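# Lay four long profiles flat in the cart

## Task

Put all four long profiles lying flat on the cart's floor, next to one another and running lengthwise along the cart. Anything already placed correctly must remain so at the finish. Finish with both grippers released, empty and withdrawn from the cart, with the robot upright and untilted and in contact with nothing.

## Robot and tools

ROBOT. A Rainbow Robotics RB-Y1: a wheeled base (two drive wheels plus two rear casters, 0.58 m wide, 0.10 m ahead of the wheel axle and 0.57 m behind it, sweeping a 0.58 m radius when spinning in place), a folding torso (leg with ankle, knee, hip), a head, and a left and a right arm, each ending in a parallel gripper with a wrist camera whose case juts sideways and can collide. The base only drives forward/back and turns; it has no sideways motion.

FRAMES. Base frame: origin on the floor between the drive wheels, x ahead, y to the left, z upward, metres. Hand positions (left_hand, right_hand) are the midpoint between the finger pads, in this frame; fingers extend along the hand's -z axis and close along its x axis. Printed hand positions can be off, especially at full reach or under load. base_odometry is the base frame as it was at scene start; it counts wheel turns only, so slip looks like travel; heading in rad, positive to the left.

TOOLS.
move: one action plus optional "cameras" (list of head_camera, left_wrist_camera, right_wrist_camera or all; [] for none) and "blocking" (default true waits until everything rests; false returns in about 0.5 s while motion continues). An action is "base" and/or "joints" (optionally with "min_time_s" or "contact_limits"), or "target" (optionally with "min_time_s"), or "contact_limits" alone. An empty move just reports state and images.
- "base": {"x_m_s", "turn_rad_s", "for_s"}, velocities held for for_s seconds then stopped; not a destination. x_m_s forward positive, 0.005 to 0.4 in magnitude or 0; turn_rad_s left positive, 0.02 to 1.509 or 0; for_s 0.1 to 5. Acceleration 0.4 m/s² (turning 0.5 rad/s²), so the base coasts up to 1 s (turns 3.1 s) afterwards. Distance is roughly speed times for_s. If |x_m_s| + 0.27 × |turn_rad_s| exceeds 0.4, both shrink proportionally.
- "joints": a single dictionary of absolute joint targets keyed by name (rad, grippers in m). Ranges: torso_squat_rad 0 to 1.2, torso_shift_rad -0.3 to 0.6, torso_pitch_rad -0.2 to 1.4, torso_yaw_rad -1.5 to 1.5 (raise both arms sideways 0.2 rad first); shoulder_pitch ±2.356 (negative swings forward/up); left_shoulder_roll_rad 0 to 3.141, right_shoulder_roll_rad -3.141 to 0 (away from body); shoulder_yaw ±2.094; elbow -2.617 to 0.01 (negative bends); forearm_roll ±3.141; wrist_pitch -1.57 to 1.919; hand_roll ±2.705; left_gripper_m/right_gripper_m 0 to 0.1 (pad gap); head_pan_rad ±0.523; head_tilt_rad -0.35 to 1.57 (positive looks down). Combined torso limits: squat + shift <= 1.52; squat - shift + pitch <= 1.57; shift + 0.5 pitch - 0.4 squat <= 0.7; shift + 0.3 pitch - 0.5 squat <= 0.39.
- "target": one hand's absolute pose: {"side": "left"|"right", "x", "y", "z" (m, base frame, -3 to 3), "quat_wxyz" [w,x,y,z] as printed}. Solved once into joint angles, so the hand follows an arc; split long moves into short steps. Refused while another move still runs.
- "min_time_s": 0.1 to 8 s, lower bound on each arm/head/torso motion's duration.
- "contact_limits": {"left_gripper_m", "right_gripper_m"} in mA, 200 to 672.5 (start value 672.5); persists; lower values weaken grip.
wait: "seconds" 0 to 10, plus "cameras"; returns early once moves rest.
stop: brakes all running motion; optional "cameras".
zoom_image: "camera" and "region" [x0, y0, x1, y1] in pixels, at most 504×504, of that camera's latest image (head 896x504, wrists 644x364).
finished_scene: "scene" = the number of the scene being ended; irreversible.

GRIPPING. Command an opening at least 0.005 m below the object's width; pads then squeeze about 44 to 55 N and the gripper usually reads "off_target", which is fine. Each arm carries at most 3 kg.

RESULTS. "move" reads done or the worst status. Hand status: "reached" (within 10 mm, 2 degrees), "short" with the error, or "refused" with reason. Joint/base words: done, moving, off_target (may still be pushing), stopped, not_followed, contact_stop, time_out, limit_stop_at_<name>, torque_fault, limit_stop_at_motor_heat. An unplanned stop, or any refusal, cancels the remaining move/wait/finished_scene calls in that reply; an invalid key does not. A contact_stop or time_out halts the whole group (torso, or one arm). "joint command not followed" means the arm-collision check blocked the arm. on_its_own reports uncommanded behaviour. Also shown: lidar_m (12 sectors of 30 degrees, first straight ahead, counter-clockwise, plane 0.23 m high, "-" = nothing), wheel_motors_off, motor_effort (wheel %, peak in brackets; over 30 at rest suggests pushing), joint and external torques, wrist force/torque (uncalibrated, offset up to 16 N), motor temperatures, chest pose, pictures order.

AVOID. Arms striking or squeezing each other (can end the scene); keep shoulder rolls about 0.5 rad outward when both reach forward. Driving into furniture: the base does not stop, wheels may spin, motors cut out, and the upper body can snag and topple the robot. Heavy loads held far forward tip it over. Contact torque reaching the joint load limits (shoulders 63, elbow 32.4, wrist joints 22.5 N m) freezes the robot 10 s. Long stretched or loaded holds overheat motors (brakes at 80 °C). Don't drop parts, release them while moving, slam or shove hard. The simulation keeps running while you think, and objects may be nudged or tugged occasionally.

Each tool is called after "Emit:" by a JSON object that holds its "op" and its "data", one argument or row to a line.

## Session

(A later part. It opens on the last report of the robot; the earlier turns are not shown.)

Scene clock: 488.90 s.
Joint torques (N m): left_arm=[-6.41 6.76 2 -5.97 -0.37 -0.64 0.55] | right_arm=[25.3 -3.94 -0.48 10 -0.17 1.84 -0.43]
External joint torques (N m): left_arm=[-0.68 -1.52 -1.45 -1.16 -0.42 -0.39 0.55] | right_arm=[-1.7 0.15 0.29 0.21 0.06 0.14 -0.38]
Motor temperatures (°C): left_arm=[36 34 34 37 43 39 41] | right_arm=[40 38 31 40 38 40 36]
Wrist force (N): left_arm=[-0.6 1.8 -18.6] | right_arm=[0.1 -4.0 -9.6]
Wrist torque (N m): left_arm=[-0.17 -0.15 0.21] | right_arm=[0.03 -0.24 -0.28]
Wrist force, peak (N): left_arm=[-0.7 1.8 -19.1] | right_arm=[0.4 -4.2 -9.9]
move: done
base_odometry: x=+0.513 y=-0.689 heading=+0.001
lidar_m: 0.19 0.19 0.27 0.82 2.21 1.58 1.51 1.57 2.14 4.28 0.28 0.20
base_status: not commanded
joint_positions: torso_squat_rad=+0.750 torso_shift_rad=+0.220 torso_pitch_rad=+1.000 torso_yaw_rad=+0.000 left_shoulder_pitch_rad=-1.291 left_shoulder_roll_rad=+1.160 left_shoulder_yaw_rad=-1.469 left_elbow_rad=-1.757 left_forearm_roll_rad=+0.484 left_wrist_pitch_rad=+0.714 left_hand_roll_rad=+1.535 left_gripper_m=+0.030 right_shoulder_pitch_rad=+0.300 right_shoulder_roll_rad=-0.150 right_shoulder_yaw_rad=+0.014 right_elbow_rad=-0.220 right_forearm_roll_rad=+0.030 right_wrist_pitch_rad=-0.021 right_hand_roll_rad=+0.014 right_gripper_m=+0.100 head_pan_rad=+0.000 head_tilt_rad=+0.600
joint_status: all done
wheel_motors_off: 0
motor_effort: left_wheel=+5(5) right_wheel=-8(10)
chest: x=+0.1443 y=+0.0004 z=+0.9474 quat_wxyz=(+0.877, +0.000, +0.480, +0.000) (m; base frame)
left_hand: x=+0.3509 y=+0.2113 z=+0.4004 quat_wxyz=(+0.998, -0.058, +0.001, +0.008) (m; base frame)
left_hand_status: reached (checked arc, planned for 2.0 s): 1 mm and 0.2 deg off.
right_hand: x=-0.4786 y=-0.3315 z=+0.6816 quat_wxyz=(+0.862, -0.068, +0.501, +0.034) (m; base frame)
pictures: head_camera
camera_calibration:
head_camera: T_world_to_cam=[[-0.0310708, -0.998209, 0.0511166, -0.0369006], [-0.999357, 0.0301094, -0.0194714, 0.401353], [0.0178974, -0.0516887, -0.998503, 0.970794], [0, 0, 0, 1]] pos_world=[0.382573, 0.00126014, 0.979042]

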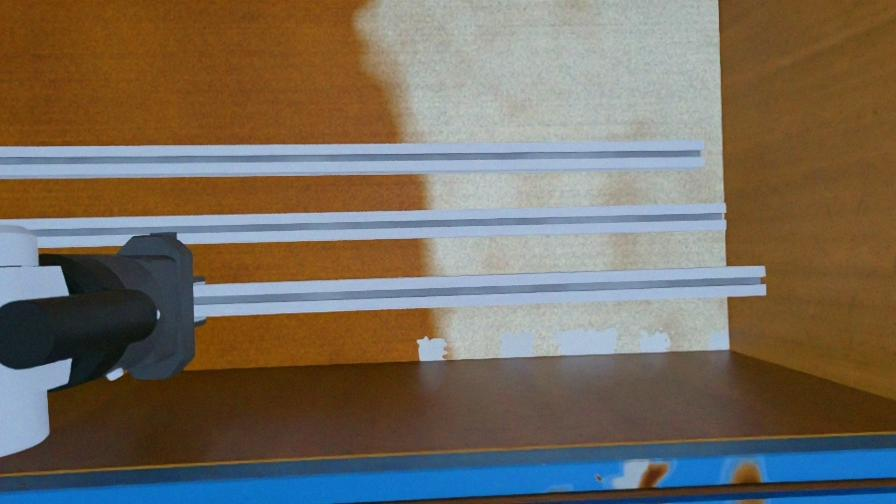

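Emit:
{"op": "move", "data": {
  "target": {"side":"left","x":0.351,"y":0.214,"z":0.36,"quat_wxyz":[0.9972,-0.075,0,0.008]},
  "min_time_s": 2,
  "cameras": ["head_camera"]
}}

Emit:
{"op": "zoom_image", "data": {
  "camera": "head_camera",
  "region": [160, 130, 400, 320]
}}

Emit:
{"op": "zoom_image", "data": {
  "camera": "head_camera",
  "region": [540, 130, 780, 320]
}}

Scene clock: 500.77 s.
Joint torques (N m): left_arm=[-6.02 6.2 2.1 -5.38 0.38 -0.75 -0.33] | right_arm=[25.71 -3.91 -0.32 10.26 -0.06 1.78 -0.38]
External joint torques (N m): left_arm=[-0.43 -1.89 -0.96 -1.3 0.34 -0.44 -0.33] | right_arm=[-1.29 0.18 0.45 0.46 0.17 0.09 -0.34]
Motor temperatures (°C): left_arm=[36 34 34 38 43 38 41] | right_arm=[41 38 31 40 38 40 36]
Wrist force (N): left_arm=[-0.4 2.5 -18.9] | right_arm=[0.3 -4.1 -9.5]
Wrist torque (N m): left_arm=[-0.20 -0.16 0.19] | right_arm=[0.04 -0.22 -0.27]
Wrist force, peak (N): left_arm=[-0.9 2.8 -19.3] | right_arm=[0.5 -4.2 -9.9]
move: done
base_odometry: x=+0.513 y=-0.689 heading=+0.001
lidar_m: 0.18 0.19 0.29 0.80 2.20 1.59 1.50 1.58 2.14 4.26 0.28 0.20
base_status: not commanded
joint_positions: torso_squat_rad=+0.750 torso_shift_rad=+0.220 torso_pitch_rad=+1.000 torso_yaw_rad=+0.000 left_shoulder_pitch_rad=-1.267 left_shoulder_roll_rad=+1.065 left_shoulder_yaw_rad=-1.485 left_elbow_rad=-1.538 left_forearm_roll_rad=+0.494 left_wrist_pitch_rad=+0.556 left_hand_roll_rad=+1.484 left_gripper_m=+0.030 right_shoulder_pitch_rad=+0.300 right_shoulder_roll_rad=-0.150 right_shoulder_yaw_rad=+0.014 right_elbow_rad=-0.220 right_forearm_roll_rad=+0.030 right_wrist_pitch_rad=-0.021 right_hand_roll_rad=+0.014 right_gripper_m=+0.100 head_pan_rad=+0.000 head_tilt_rad=+0.600
joint_status: all done
wheel_motors_off: 0
motor_effort: left_wheel=+5(6) right_wheel=-4(10)
chest: x=+0.1443 y=+0.0004 z=+0.9474 quat_wxyz=(+0.877, +0.000, +0.480, +0.000) (m; base frame)
left_hand: x=+0.3511 y=+0.2144 z=+0.3609 quat_wxyz=(+0.997, -0.074, -0.002, +0.008) (m; base frame)
left_hand_status: reached (checked arc, planned for 2.0 s): 1 mm and 0.2 deg off.
right_hand: x=-0.4786 y=-0.3315 z=+0.6816 quat_wxyz=(+0.862, -0.068, +0.501, +0.034) (m; base frame)
pictures: head_camera
camera_calibration:
head_camera: T_world_to_cam=[[-0.0310708, -0.998209, 0.0511166, -0.0369006], [-0.999357, 0.0301094, -0.0194714, 0.401353], [0.0178974, -0.0516888, -0.998503, 0.970795], [0, 0, 0, 1]] pos_world=[0.382573, 0.00126016, 0.979042]

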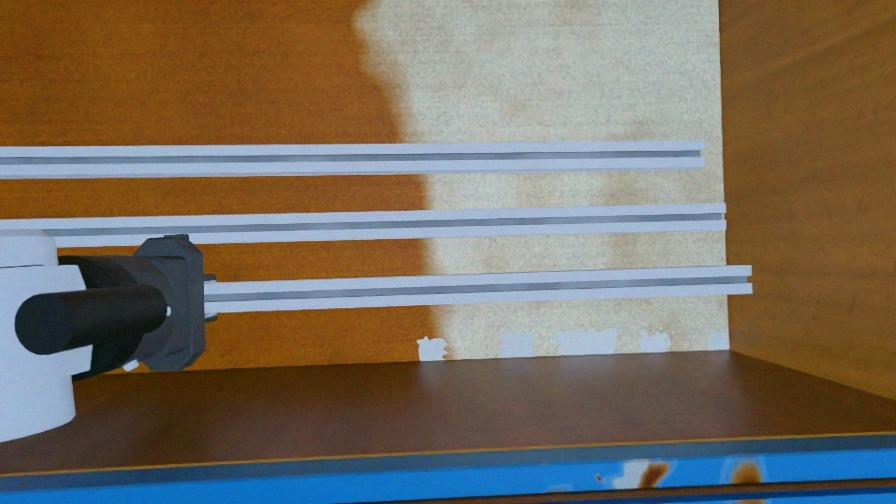

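Scaled by 2.100 from the camera's 896x504 image, which has a finer 1280x720 frame.

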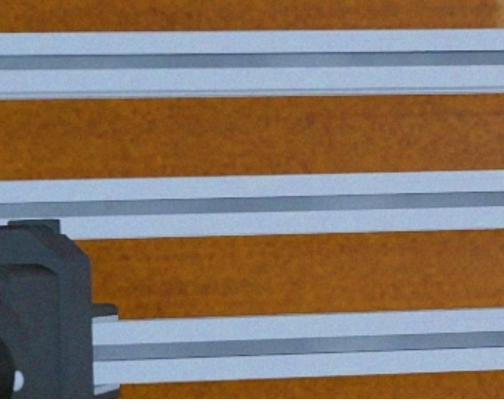

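Scaled by 2.100 from the camera's 896x504 image, which has a finer 1280x720 frame.

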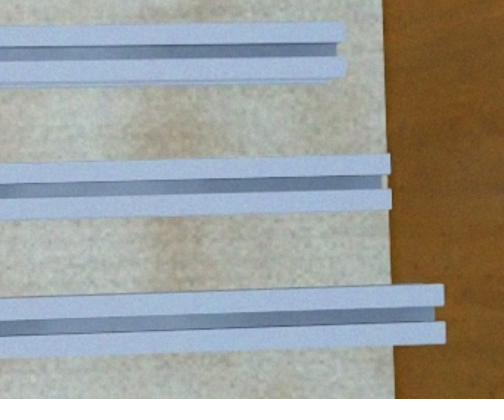

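Emit:
{"op": "move", "data": {
  "target": {"side":"left","x":0.351,"y":0.218,"z":0.325,"quat_wxyz":[0.9971,-0.0755,0,0.008]},
  "min_time_s": 1.5,
  "cameras": ["head_camera"]
}}

Emit:
{"op": "move", "data": {
  "target": {"side":"left","x":0.351,"y":0.218,"z":0.31,"quat_wxyz":[0.9971,-0.0755,0,0.008]},
  "min_time_s": 1.5,
  "cameras": ["head_camera"]
}}

Scene clock: 506.70 s.
Joint torques (N m): left_arm=[-7.65 6.51 2.52 -4.2 0.44 -0.72 -0.07] | right_arm=[25 -3.71 -0.55 10.14 0.12 1.8 -0.3]
External joint torques (N m): left_arm=[-1.99 -1.08 -0.12 -0.97 0.4 -0.41 -0.07] | right_arm=[-2 0.37 0.22 0.35 0.36 0.11 -0.26]
Motor temperatures (°C): left_arm=[36 34 34 38 43 38 41] | right_arm=[41 38 31 40 38 40 36]
Wrist force (N): left_arm=[-0.9 2.3 -18.7] | right_arm=[0.4 -4.2 -9.6]
Wrist torque (N m): left_arm=[-0.26 -0.23 0.18] | right_arm=[0.05 -0.21 -0.26]
Wrist force, peak (N): left_arm=[-0.9 2.6 -19.3] | right_arm=[0.3 -4.3 -9.9]
move: done
base_odometry: x=+0.513 y=-0.689 heading=+0.001
lidar_m: 0.19 0.19 0.27 0.80 2.19 1.57 1.51 1.56 2.16 4.24 0.28 0.20
base_status: not commanded
joint_positions: torso_squat_rad=+0.750 torso_shift_rad=+0.220 torso_pitch_rad=+1.000 torso_yaw_rad=+0.000 left_shoulder_pitch_rad=-1.267 left_shoulder_roll_rad=+0.953 left_shoulder_yaw_rad=-1.516 left_elbow_rad=-1.307 left_forearm_roll_rad=+0.558 left_wrist_pitch_rad=+0.435 left_hand_roll_rad=+1.410 left_gripper_m=+0.030 right_shoulder_pitch_rad=+0.300 right_shoulder_roll_rad=-0.150 right_shoulder_yaw_rad=+0.014 right_elbow_rad=-0.220 right_forearm_roll_rad=+0.030 right_wrist_pitch_rad=-0.021 right_hand_roll_rad=+0.014 right_gripper_m=+0.100 head_pan_rad=+0.000 head_tilt_rad=+0.600
joint_status: all done
wheel_motors_off: 0
motor_effort: left_wheel=+5(6) right_wheel=-8(9)
chest: x=+0.1443 y=+0.0004 z=+0.9474 quat_wxyz=(+0.877, +0.000, +0.480, +0.000) (m; base frame)
left_hand: x=+0.3508 y=+0.2183 z=+0.3249 quat_wxyz=(+0.997, -0.075, +0.000, +0.008) (m; base frame)
left_hand_status: reached (checked arc, planned for 1.5 s): 0 mm and 0.0 deg off.
right_hand: x=-0.4786 y=-0.3315 z=+0.6816 quat_wxyz=(+0.862, -0.068, +0.501, +0.034) (m; base frame)
pictures: head_camera
camera_calibration:
head_camera: T_world_to_cam=[[-0.0310708, -0.998209, 0.0511168, -0.0369007], [-0.999357, 0.0301094, -0.0194713, 0.401353], [0.0178973, -0.0516889, -0.998503, 0.970794], [0, 0, 0, 1]] pos_world=[0.382573, 0.00126017, 0.979042]

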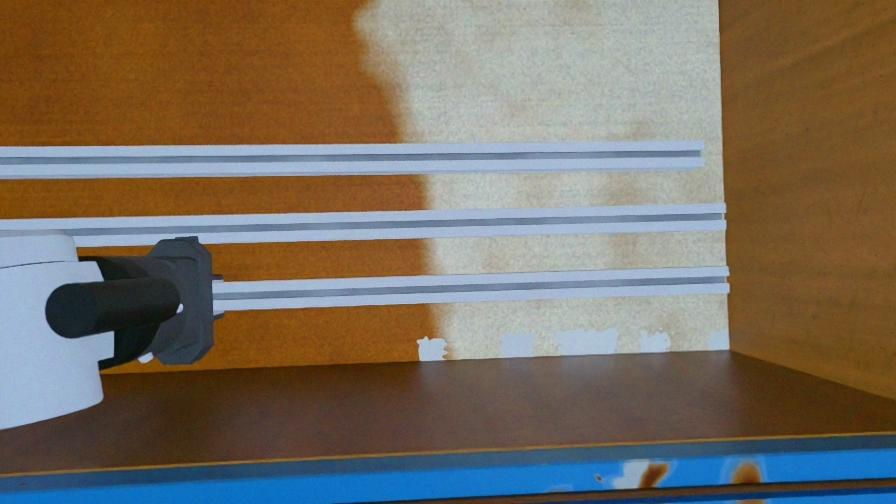

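Scene clock: 508.53 s.
Joint torques (N m): left_arm=[-10.78 4.58 2.9 3.45 -1.02 -0.26 0] | right_arm=[24.98 -4.32 -0.55 9.85 0.01 1.68 -0.27]
External joint torques (N m): left_arm=[-5.04 -2.7 0.44 6.28 -1.07 0.05 0] | right_arm=[-2.01 -0.24 0.22 0.06 0.24 -0.02 -0.22]
Motor temperatures (°C): left_arm=[36 34 34 38 43 38 41] | right_arm=[41 38 31 40 38 40 36]
Wrist force (N): left_arm=[-14.4 -1.0 43.3] | right_arm=[0.4 -3.9 -9.6]
Wrist torque (N m): left_arm=[-0.39 -0.04 0.26] | right_arm=[0.01 -0.21 -0.26]
Wrist force, peak (N): left_arm=[-18.5 -14.7 40.8] | right_arm=[0.6 -4.4 -9.7]
move: done
base_odometry: x=+0.513 y=-0.689 heading=+0.001
lidar_m: 0.19 0.19 0.27 0.79 2.18 1.58 1.51 1.58 2.15 4.25 0.29 0.20
base_status: not commanded
joint_positions: torso_squat_rad=+0.750 torso_shift_rad=+0.220 torso_pitch_rad=+0.999 torso_yaw_rad=+0.000 left_shoulder_pitch_rad=-1.271 left_shoulder_roll_rad=+0.898 left_shoulder_yaw_rad=-1.536 left_elbow_rad=-1.201 left_forearm_roll_rad=+0.598 left_wrist_pitch_rad=+0.383 left_hand_roll_rad=+1.373 left_gripper_m=+0.030 right_shoulder_pitch_rad=+0.300 right_shoulder_roll_rad=-0.150 right_shoulder_yaw_rad=+0.014 right_elbow_rad=-0.220 right_forearm_roll_rad=+0.030 right_wrist_pitch_rad=-0.021 right_hand_roll_rad=+0.014 right_gripper_m=+0.100 head_pan_rad=+0.000 head_tilt_rad=+0.600
joint_status: all done
wheel_motors_off: 0
motor_effort: left_wheel=+6(7) right_wheel=-7(8)
chest: x=+0.1438 y=+0.0002 z=+0.9478 quat_wxyz=(+0.878, +0.000, +0.479, +0.000) (m; base frame)
left_hand: x=+0.3504 y=+0.2184 z=+0.3109 quat_wxyz=(+0.997, -0.075, +0.000, +0.008) (m; base frame)
left_hand_status: reached (checked arc, planned for 1.5 s): 1 mm and 0.1 deg off.
right_hand: x=-0.4787 y=-0.3316 z=+0.6810 quat_wxyz=(+0.862, -0.068, +0.501, +0.035) (m; base frame)
pictures: head_camera
camera_calibration:
head_camera: T_world_to_cam=[[-0.0309724, -0.998242, 0.0505312, -0.0365059], [-0.999336, 0.0299577, -0.0207166, 0.402029], [0.0191664, -0.0511393, -0.998508, 0.970964], [0, 0, 0, 1]] pos_world=[0.382022, 0.00116884, 0.979689]

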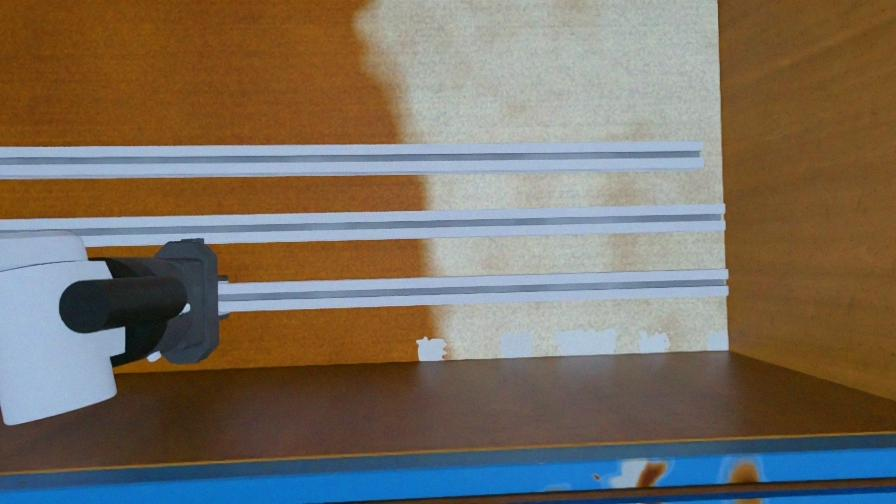

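Emit:
{"op": "move", "data": {
  "joints": {"left_gripper_m":0.045},
  "cameras": []
}}

Emit:
{"op": "move", "data": {
  "target": {"side":"left","x":0.351,"y":0.218,"z":0.37,"quat_wxyz":[0.9971,-0.0755,0,0.008]},
  "min_time_s": 1,
  "cameras": ["head_camera"]
}}

Emit:
{"op": "move", "data": {
  "target": {"side":"left","x":0.38,"y":0.207,"z":0.6,"quat_wxyz":[0.9968,-0.0793,0,0]},
  "min_time_s": 1.5,
  "cameras": ["head_camera"]
}}

Emit:
{"op": "move", "data": {
  "joints": {"torso_squat_rad":0.35,"torso_pitch_rad":0.9,"torso_shift_rad":0},
  "cameras": ["head_camera"]
}}

Emit:
{"op": "move", "data": {
  "base": {"x_m_s":-0.3,"for_s":1.75},
  "cameras": []
}}

Scene clock: 517.43 s.
Joint torques (N m): left_arm=[-7.01 5.42 3.11 -2.61 -0.17 -0.24 -0.24] | right_arm=[25.29 -4.03 -0.15 9.9 0.1 1.77 -0.44]
External joint torques (N m): left_arm=[-1.29 -1.85 0.65 0.22 -0.21 0.08 -0.24] | right_arm=[-1.71 0.05 0.62 0.11 0.33 0.07 -0.39]
Motor temperatures (°C): left_arm=[36 34 34 37 43 38 41] | right_arm=[41 38 31 40 38 40 36]
Wrist force (N): left_arm=[-0.6 1.4 -9.2] | right_arm=[0.4 -4.0 -9.8]
Wrist torque (N m): left_arm=[-0.46 -0.16 0.19] | right_arm=[0.02 -0.21 -0.27]
Wrist force, peak (N): left_arm=[-14.3 -0.9 43.5] | right_arm=[0.8 -4.2 -9.9]
move: done
base_odometry: x=+0.513 y=-0.689 heading=+0.001
lidar_m: 0.19 0.20 0.26 0.83 2.18 1.59 1.51 1.58 2.16 4.27 0.30 0.20
base_status: not commanded
joint_positions: torso_squat_rad=+0.750 torso_shift_rad=+0.220 torso_pitch_rad=+1.000 torso_yaw_rad=+0.000 left_shoulder_pitch_rad=-1.272 left_shoulder_roll_rad=+0.897 left_shoulder_yaw_rad=-1.536 left_elbow_rad=-1.199 left_forearm_roll_rad=+0.598 left_wrist_pitch_rad=+0.383 left_hand_roll_rad=+1.373 left_gripper_m=+0.045 right_shoulder_pitch_rad=+0.300 right_shoulder_roll_rad=-0.150 right_shoulder_yaw_rad=+0.014 right_elbow_rad=-0.220 right_forearm_roll_rad=+0.030 right_wrist_pitch_rad=-0.021 right_hand_roll_rad=+0.014 right_gripper_m=+0.100 head_pan_rad=+0.000 head_tilt_rad=+0.600
joint_status: all done
wheel_motors_off: 0
motor_effort: left_wheel=+5(11) right_wheel=-4(8)
chest: x=+0.1442 y=+0.0003 z=+0.9475 quat_wxyz=(+0.878, +0.000, +0.479, +0.000) (m; base frame)
left_hand: x=+0.3510 y=+0.2183 z=+0.3104 quat_wxyz=(+0.997, -0.075, -0.001, +0.008) (m; base frame)
right_hand: x=-0.4786 y=-0.3315 z=+0.6814 quat_wxyz=(+0.862, -0.068, +0.501, +0.034) (m; base frame)
pictures: none
No camera images: "cameras" was empty.

Scene clock: 518.77 s.
Joint torques (N m): left_arm=[-5.98 8.39 3.17 -4.65 -0.33 -0.34 0.4] | right_arm=[24.9 -3.74 -0.6 9.71 -0.28 1.76 -0.41]
External joint torques (N m): left_arm=[-0.37 -0.01 0.07 -0.52 -0.38 -0.02 0.4] | right_arm=[-2.09 0.34 0.18 -0.09 -0.05 0.07 -0.36]
Motor temperatures (°C): left_arm=[36 34 34 37 43 38 41] | right_arm=[41 38 31 40 38 40 36]
Wrist force (N): left_arm=[-0.3 1.5 -9.6] | right_arm=[0.3 -4.0 -9.6]
Wrist torque (N m): left_arm=[-0.42 -0.16 0.21] | right_arm=[0.03 -0.21 -0.27]
Wrist force, peak (N): left_arm=[-2.9 1.3 -10.8] | right_arm=[0.3 -4.2 -9.9]
move: done
base_odometry: x=+0.513 y=-0.689 heading=+0.001
lidar_m: 0.18 0.21 0.28 0.81 2.21 1.58 1.50 1.57 2.14 4.26 0.29 0.20
base_status: not commanded
joint_positions: torso_squat_rad=+0.750 torso_shift_rad=+0.220 torso_pitch_rad=+1.000 torso_yaw_rad=+0.000 left_shoulder_pitch_rad=-1.280 left_shoulder_roll_rad=+1.101 left_shoulder_yaw_rad=-1.500 left_elbow_rad=-1.583 left_forearm_roll_rad=+0.499 left_wrist_pitch_rad=+0.559 left_hand_roll_rad=+1.495 left_gripper_m=+0.045 right_shoulder_pitch_rad=+0.300 right_shoulder_roll_rad=-0.150 right_shoulder_yaw_rad=+0.014 right_elbow_rad=-0.220 right_forearm_roll_rad=+0.030 right_wrist_pitch_rad=-0.021 right_hand_roll_rad=+0.014 right_gripper_m=+0.100 head_pan_rad=+0.000 head_tilt_rad=+0.600
joint_status: all done
wheel_motors_off: 0
motor_effort: left_wheel=+5(5) right_wheel=-6(7)
chest: x=+0.1442 y=+0.0003 z=+0.9475 quat_wxyz=(+0.878, +0.000, +0.479, +0.000) (m; base frame)
left_hand: x=+0.3510 y=+0.2180 z=+0.3699 quat_wxyz=(+0.997, -0.076, +0.000, +0.008) (m; base frame)
left_hand_status: reached (checked arc, planned for 1.0 s): 0 mm and 0.1 deg off.
right_hand: x=-0.4787 y=-0.3315 z=+0.6814 quat_wxyz=(+0.862, -0.068, +0.501, +0.034) (m; base frame)
pictures: head_camera
camera_calibration:
head_camera: T_world_to_cam=[[-0.0311244, -0.998218, 0.0509144, -0.0367926], [-0.999347, 0.0301437, -0.0199178, 0.401602], [0.0183476, -0.0515011, -0.998504, 0.970839], [0, 0, 0, 1]] pos_world=[0.382382, 0.00116642, 0.979259]

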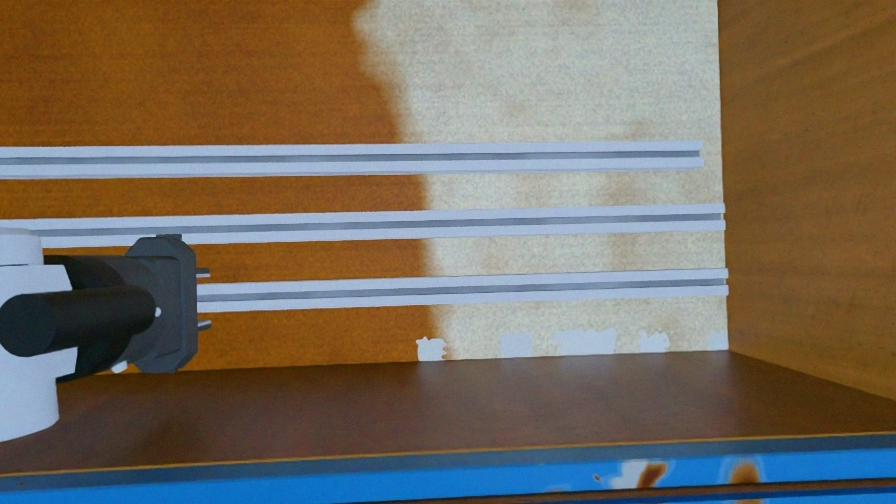

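Scene clock: 520.60 s.
Joint torques (N m): left_arm=[-6.64 9.53 5.17 -5.2 -0.05 -0.18 0.47] | right_arm=[24.92 -3.72 -0.73 10.04 -0.11 1.77 -0.2]
External joint torques (N m): left_arm=[-0.24 0.17 -0.08 -0.56 -0.12 0.15 0.47] | right_arm=[-2.07 0.36 0.04 0.25 0.12 0.08 -0.16]
Motor temperatures (°C): left_arm=[36 34 34 37 43 38 41] | right_arm=[41 38 31 40 38 40 36]
Wrist force (N): left_arm=[-0.4 1.4 -9.9] | right_arm=[0.3 -4.0 -9.7]
Wrist torque (N m): left_arm=[-0.40 -0.18 0.28] | right_arm=[0.03 -0.21 -0.27]
Wrist force, peak (N): left_arm=[-1.9 0.9 -10.7] | right_arm=[0.3 -4.2 -10.0]
move: done
base_odometry: x=+0.513 y=-0.689 heading=+0.001
lidar_m: 0.18 0.19 0.28 0.81 2.20 1.59 1.51 1.57 2.16 4.25 0.29 0.20
base_status: not commanded
joint_positions: torso_squat_rad=+0.750 torso_shift_rad=+0.220 torso_pitch_rad=+1.000 torso_yaw_rad=+0.000 left_shoulder_pitch_rad=-1.552 left_shoulder_roll_rad=+1.667 left_shoulder_yaw_rad=-1.352 left_elbow_rad=-2.466 left_forearm_roll_rad=+0.852 left_wrist_pitch_rad=+0.960 left_hand_roll_rad=+1.502 left_gripper_m=+0.045 right_shoulder_pitch_rad=+0.300 right_shoulder_roll_rad=-0.150 right_shoulder_yaw_rad=+0.014 right_elbow_rad=-0.220 right_forearm_roll_rad=+0.030 right_wrist_pitch_rad=-0.021 right_hand_roll_rad=+0.014 right_gripper_m=+0.100 head_pan_rad=+0.000 head_tilt_rad=+0.600
joint_status: all done
wheel_motors_off: 0
motor_effort: left_wheel=+6(6) right_wheel=-4(9)
chest: x=+0.1442 y=+0.0003 z=+0.9475 quat_wxyz=(+0.878, +0.000, +0.479, +0.000) (m; base frame)
left_hand: x=+0.3799 y=+0.2070 z=+0.5999 quat_wxyz=(+0.997, -0.079, +0.000, +0.000) (m; base frame)
left_hand_status: reached (checked arc, planned for 1.5 s): 0 mm and 0.0 deg off.
right_hand: x=-0.4787 y=-0.3315 z=+0.6814 quat_wxyz=(+0.862, -0.068, +0.501, +0.034) (m; base frame)
pictures: head_camera
camera_calibration:
head_camera: T_world_to_cam=[[-0.0311333, -0.998216, 0.0509471, -0.036819], [-0.999347, 0.0301533, -0.0198918, 0.401581], [0.0183201, -0.0515332, -0.998503, 0.970835], [0, 0, 0, 1]] pos_world=[0.382387, 0.0011679, 0.979246]

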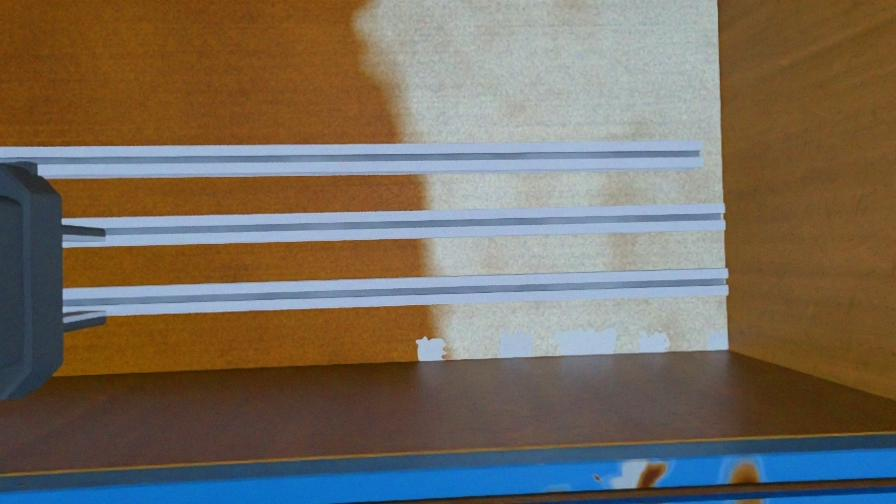

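Scene clock: 522.90 s.
Joint torques (N m): left_arm=[-7.55 8.88 5.32 -3.96 -0.23 -0.51 0.49] | right_arm=[23.67 -4.28 -0.2 9.46 -0.02 1.8 -0.27]
External joint torques (N m): left_arm=[-0.31 -0.31 -0.58 -0.01 -0.15 -0.17 0.49] | right_arm=[-2.13 0.13 0.59 0.12 0.2 0.21 -0.22]
Motor temperatures (°C): left_arm=[36 34 34 37 43 38 41] | right_arm=[41 38 31 40 38 40 36]
Wrist force (N): left_arm=[-1.3 1.6 -9.6] | right_arm=[0.2 -4.1 -9.9]
Wrist torque (N m): left_arm=[-0.40 -0.23 0.26] | right_arm=[0.03 -0.20 -0.27]
Wrist force, peak (N): left_arm=[-0.1 1.7 -10.4] | right_arm=[-0.1 -4.1 -10.4]
move: done
base_odometry: x=+0.513 y=-0.689 heading=+0.001
lidar_m: 0.18 0.19 0.28 0.81 2.20 1.57 1.52 1.58 2.14 4.25 0.29 0.20
base_status: not commanded
joint_positions: torso_squat_rad=+0.350 torso_shift_rad=+0.000 torso_pitch_rad=+0.900 torso_yaw_rad=+0.000 left_shoulder_pitch_rad=-1.552 left_shoulder_roll_rad=+1.667 left_shoulder_yaw_rad=-1.352 left_elbow_rad=-2.466 left_forearm_roll_rad=+0.852 left_wrist_pitch_rad=+0.960 left_hand_roll_rad=+1.502 left_gripper_m=+0.045 right_shoulder_pitch_rad=+0.300 right_shoulder_roll_rad=-0.150 right_shoulder_yaw_rad=+0.014 right_elbow_rad=-0.220 right_forearm_roll_rad=+0.030 right_wrist_pitch_rad=-0.021 right_hand_roll_rad=+0.014 right_gripper_m=+0.100 head_pan_rad=+0.000 head_tilt_rad=+0.600
joint_status: all done
wheel_motors_off: 0
motor_effort: left_wheel=+7(8) right_wheel=-5(11)
chest: x=+0.0144 y=+0.0003 z=+1.1304 quat_wxyz=(+0.900, +0.000, +0.435, +0.000) (m; base frame)
left_hand: x=+0.2836 y=+0.2070 z=+0.8080 quat_wxyz=(+0.996, -0.079, -0.050, -0.004) (m; base frame)
right_hand: x=-0.5788 y=-0.3315 z=+0.8035 quat_wxyz=(+0.886, -0.069, +0.458, +0.031) (m; base frame)
pictures: head_camera
camera_calibration:
head_camera: T_world_to_cam=[[-0.0360516, -0.998216, 0.0475873, -0.0462897], [-0.992376, 0.0301437, -0.119502, 0.388022], [0.117854, -0.0515327, -0.991693, 1.14667], [0, 0, 0, 1]] pos_world=[0.248255, 0.00118767, 1.18572]

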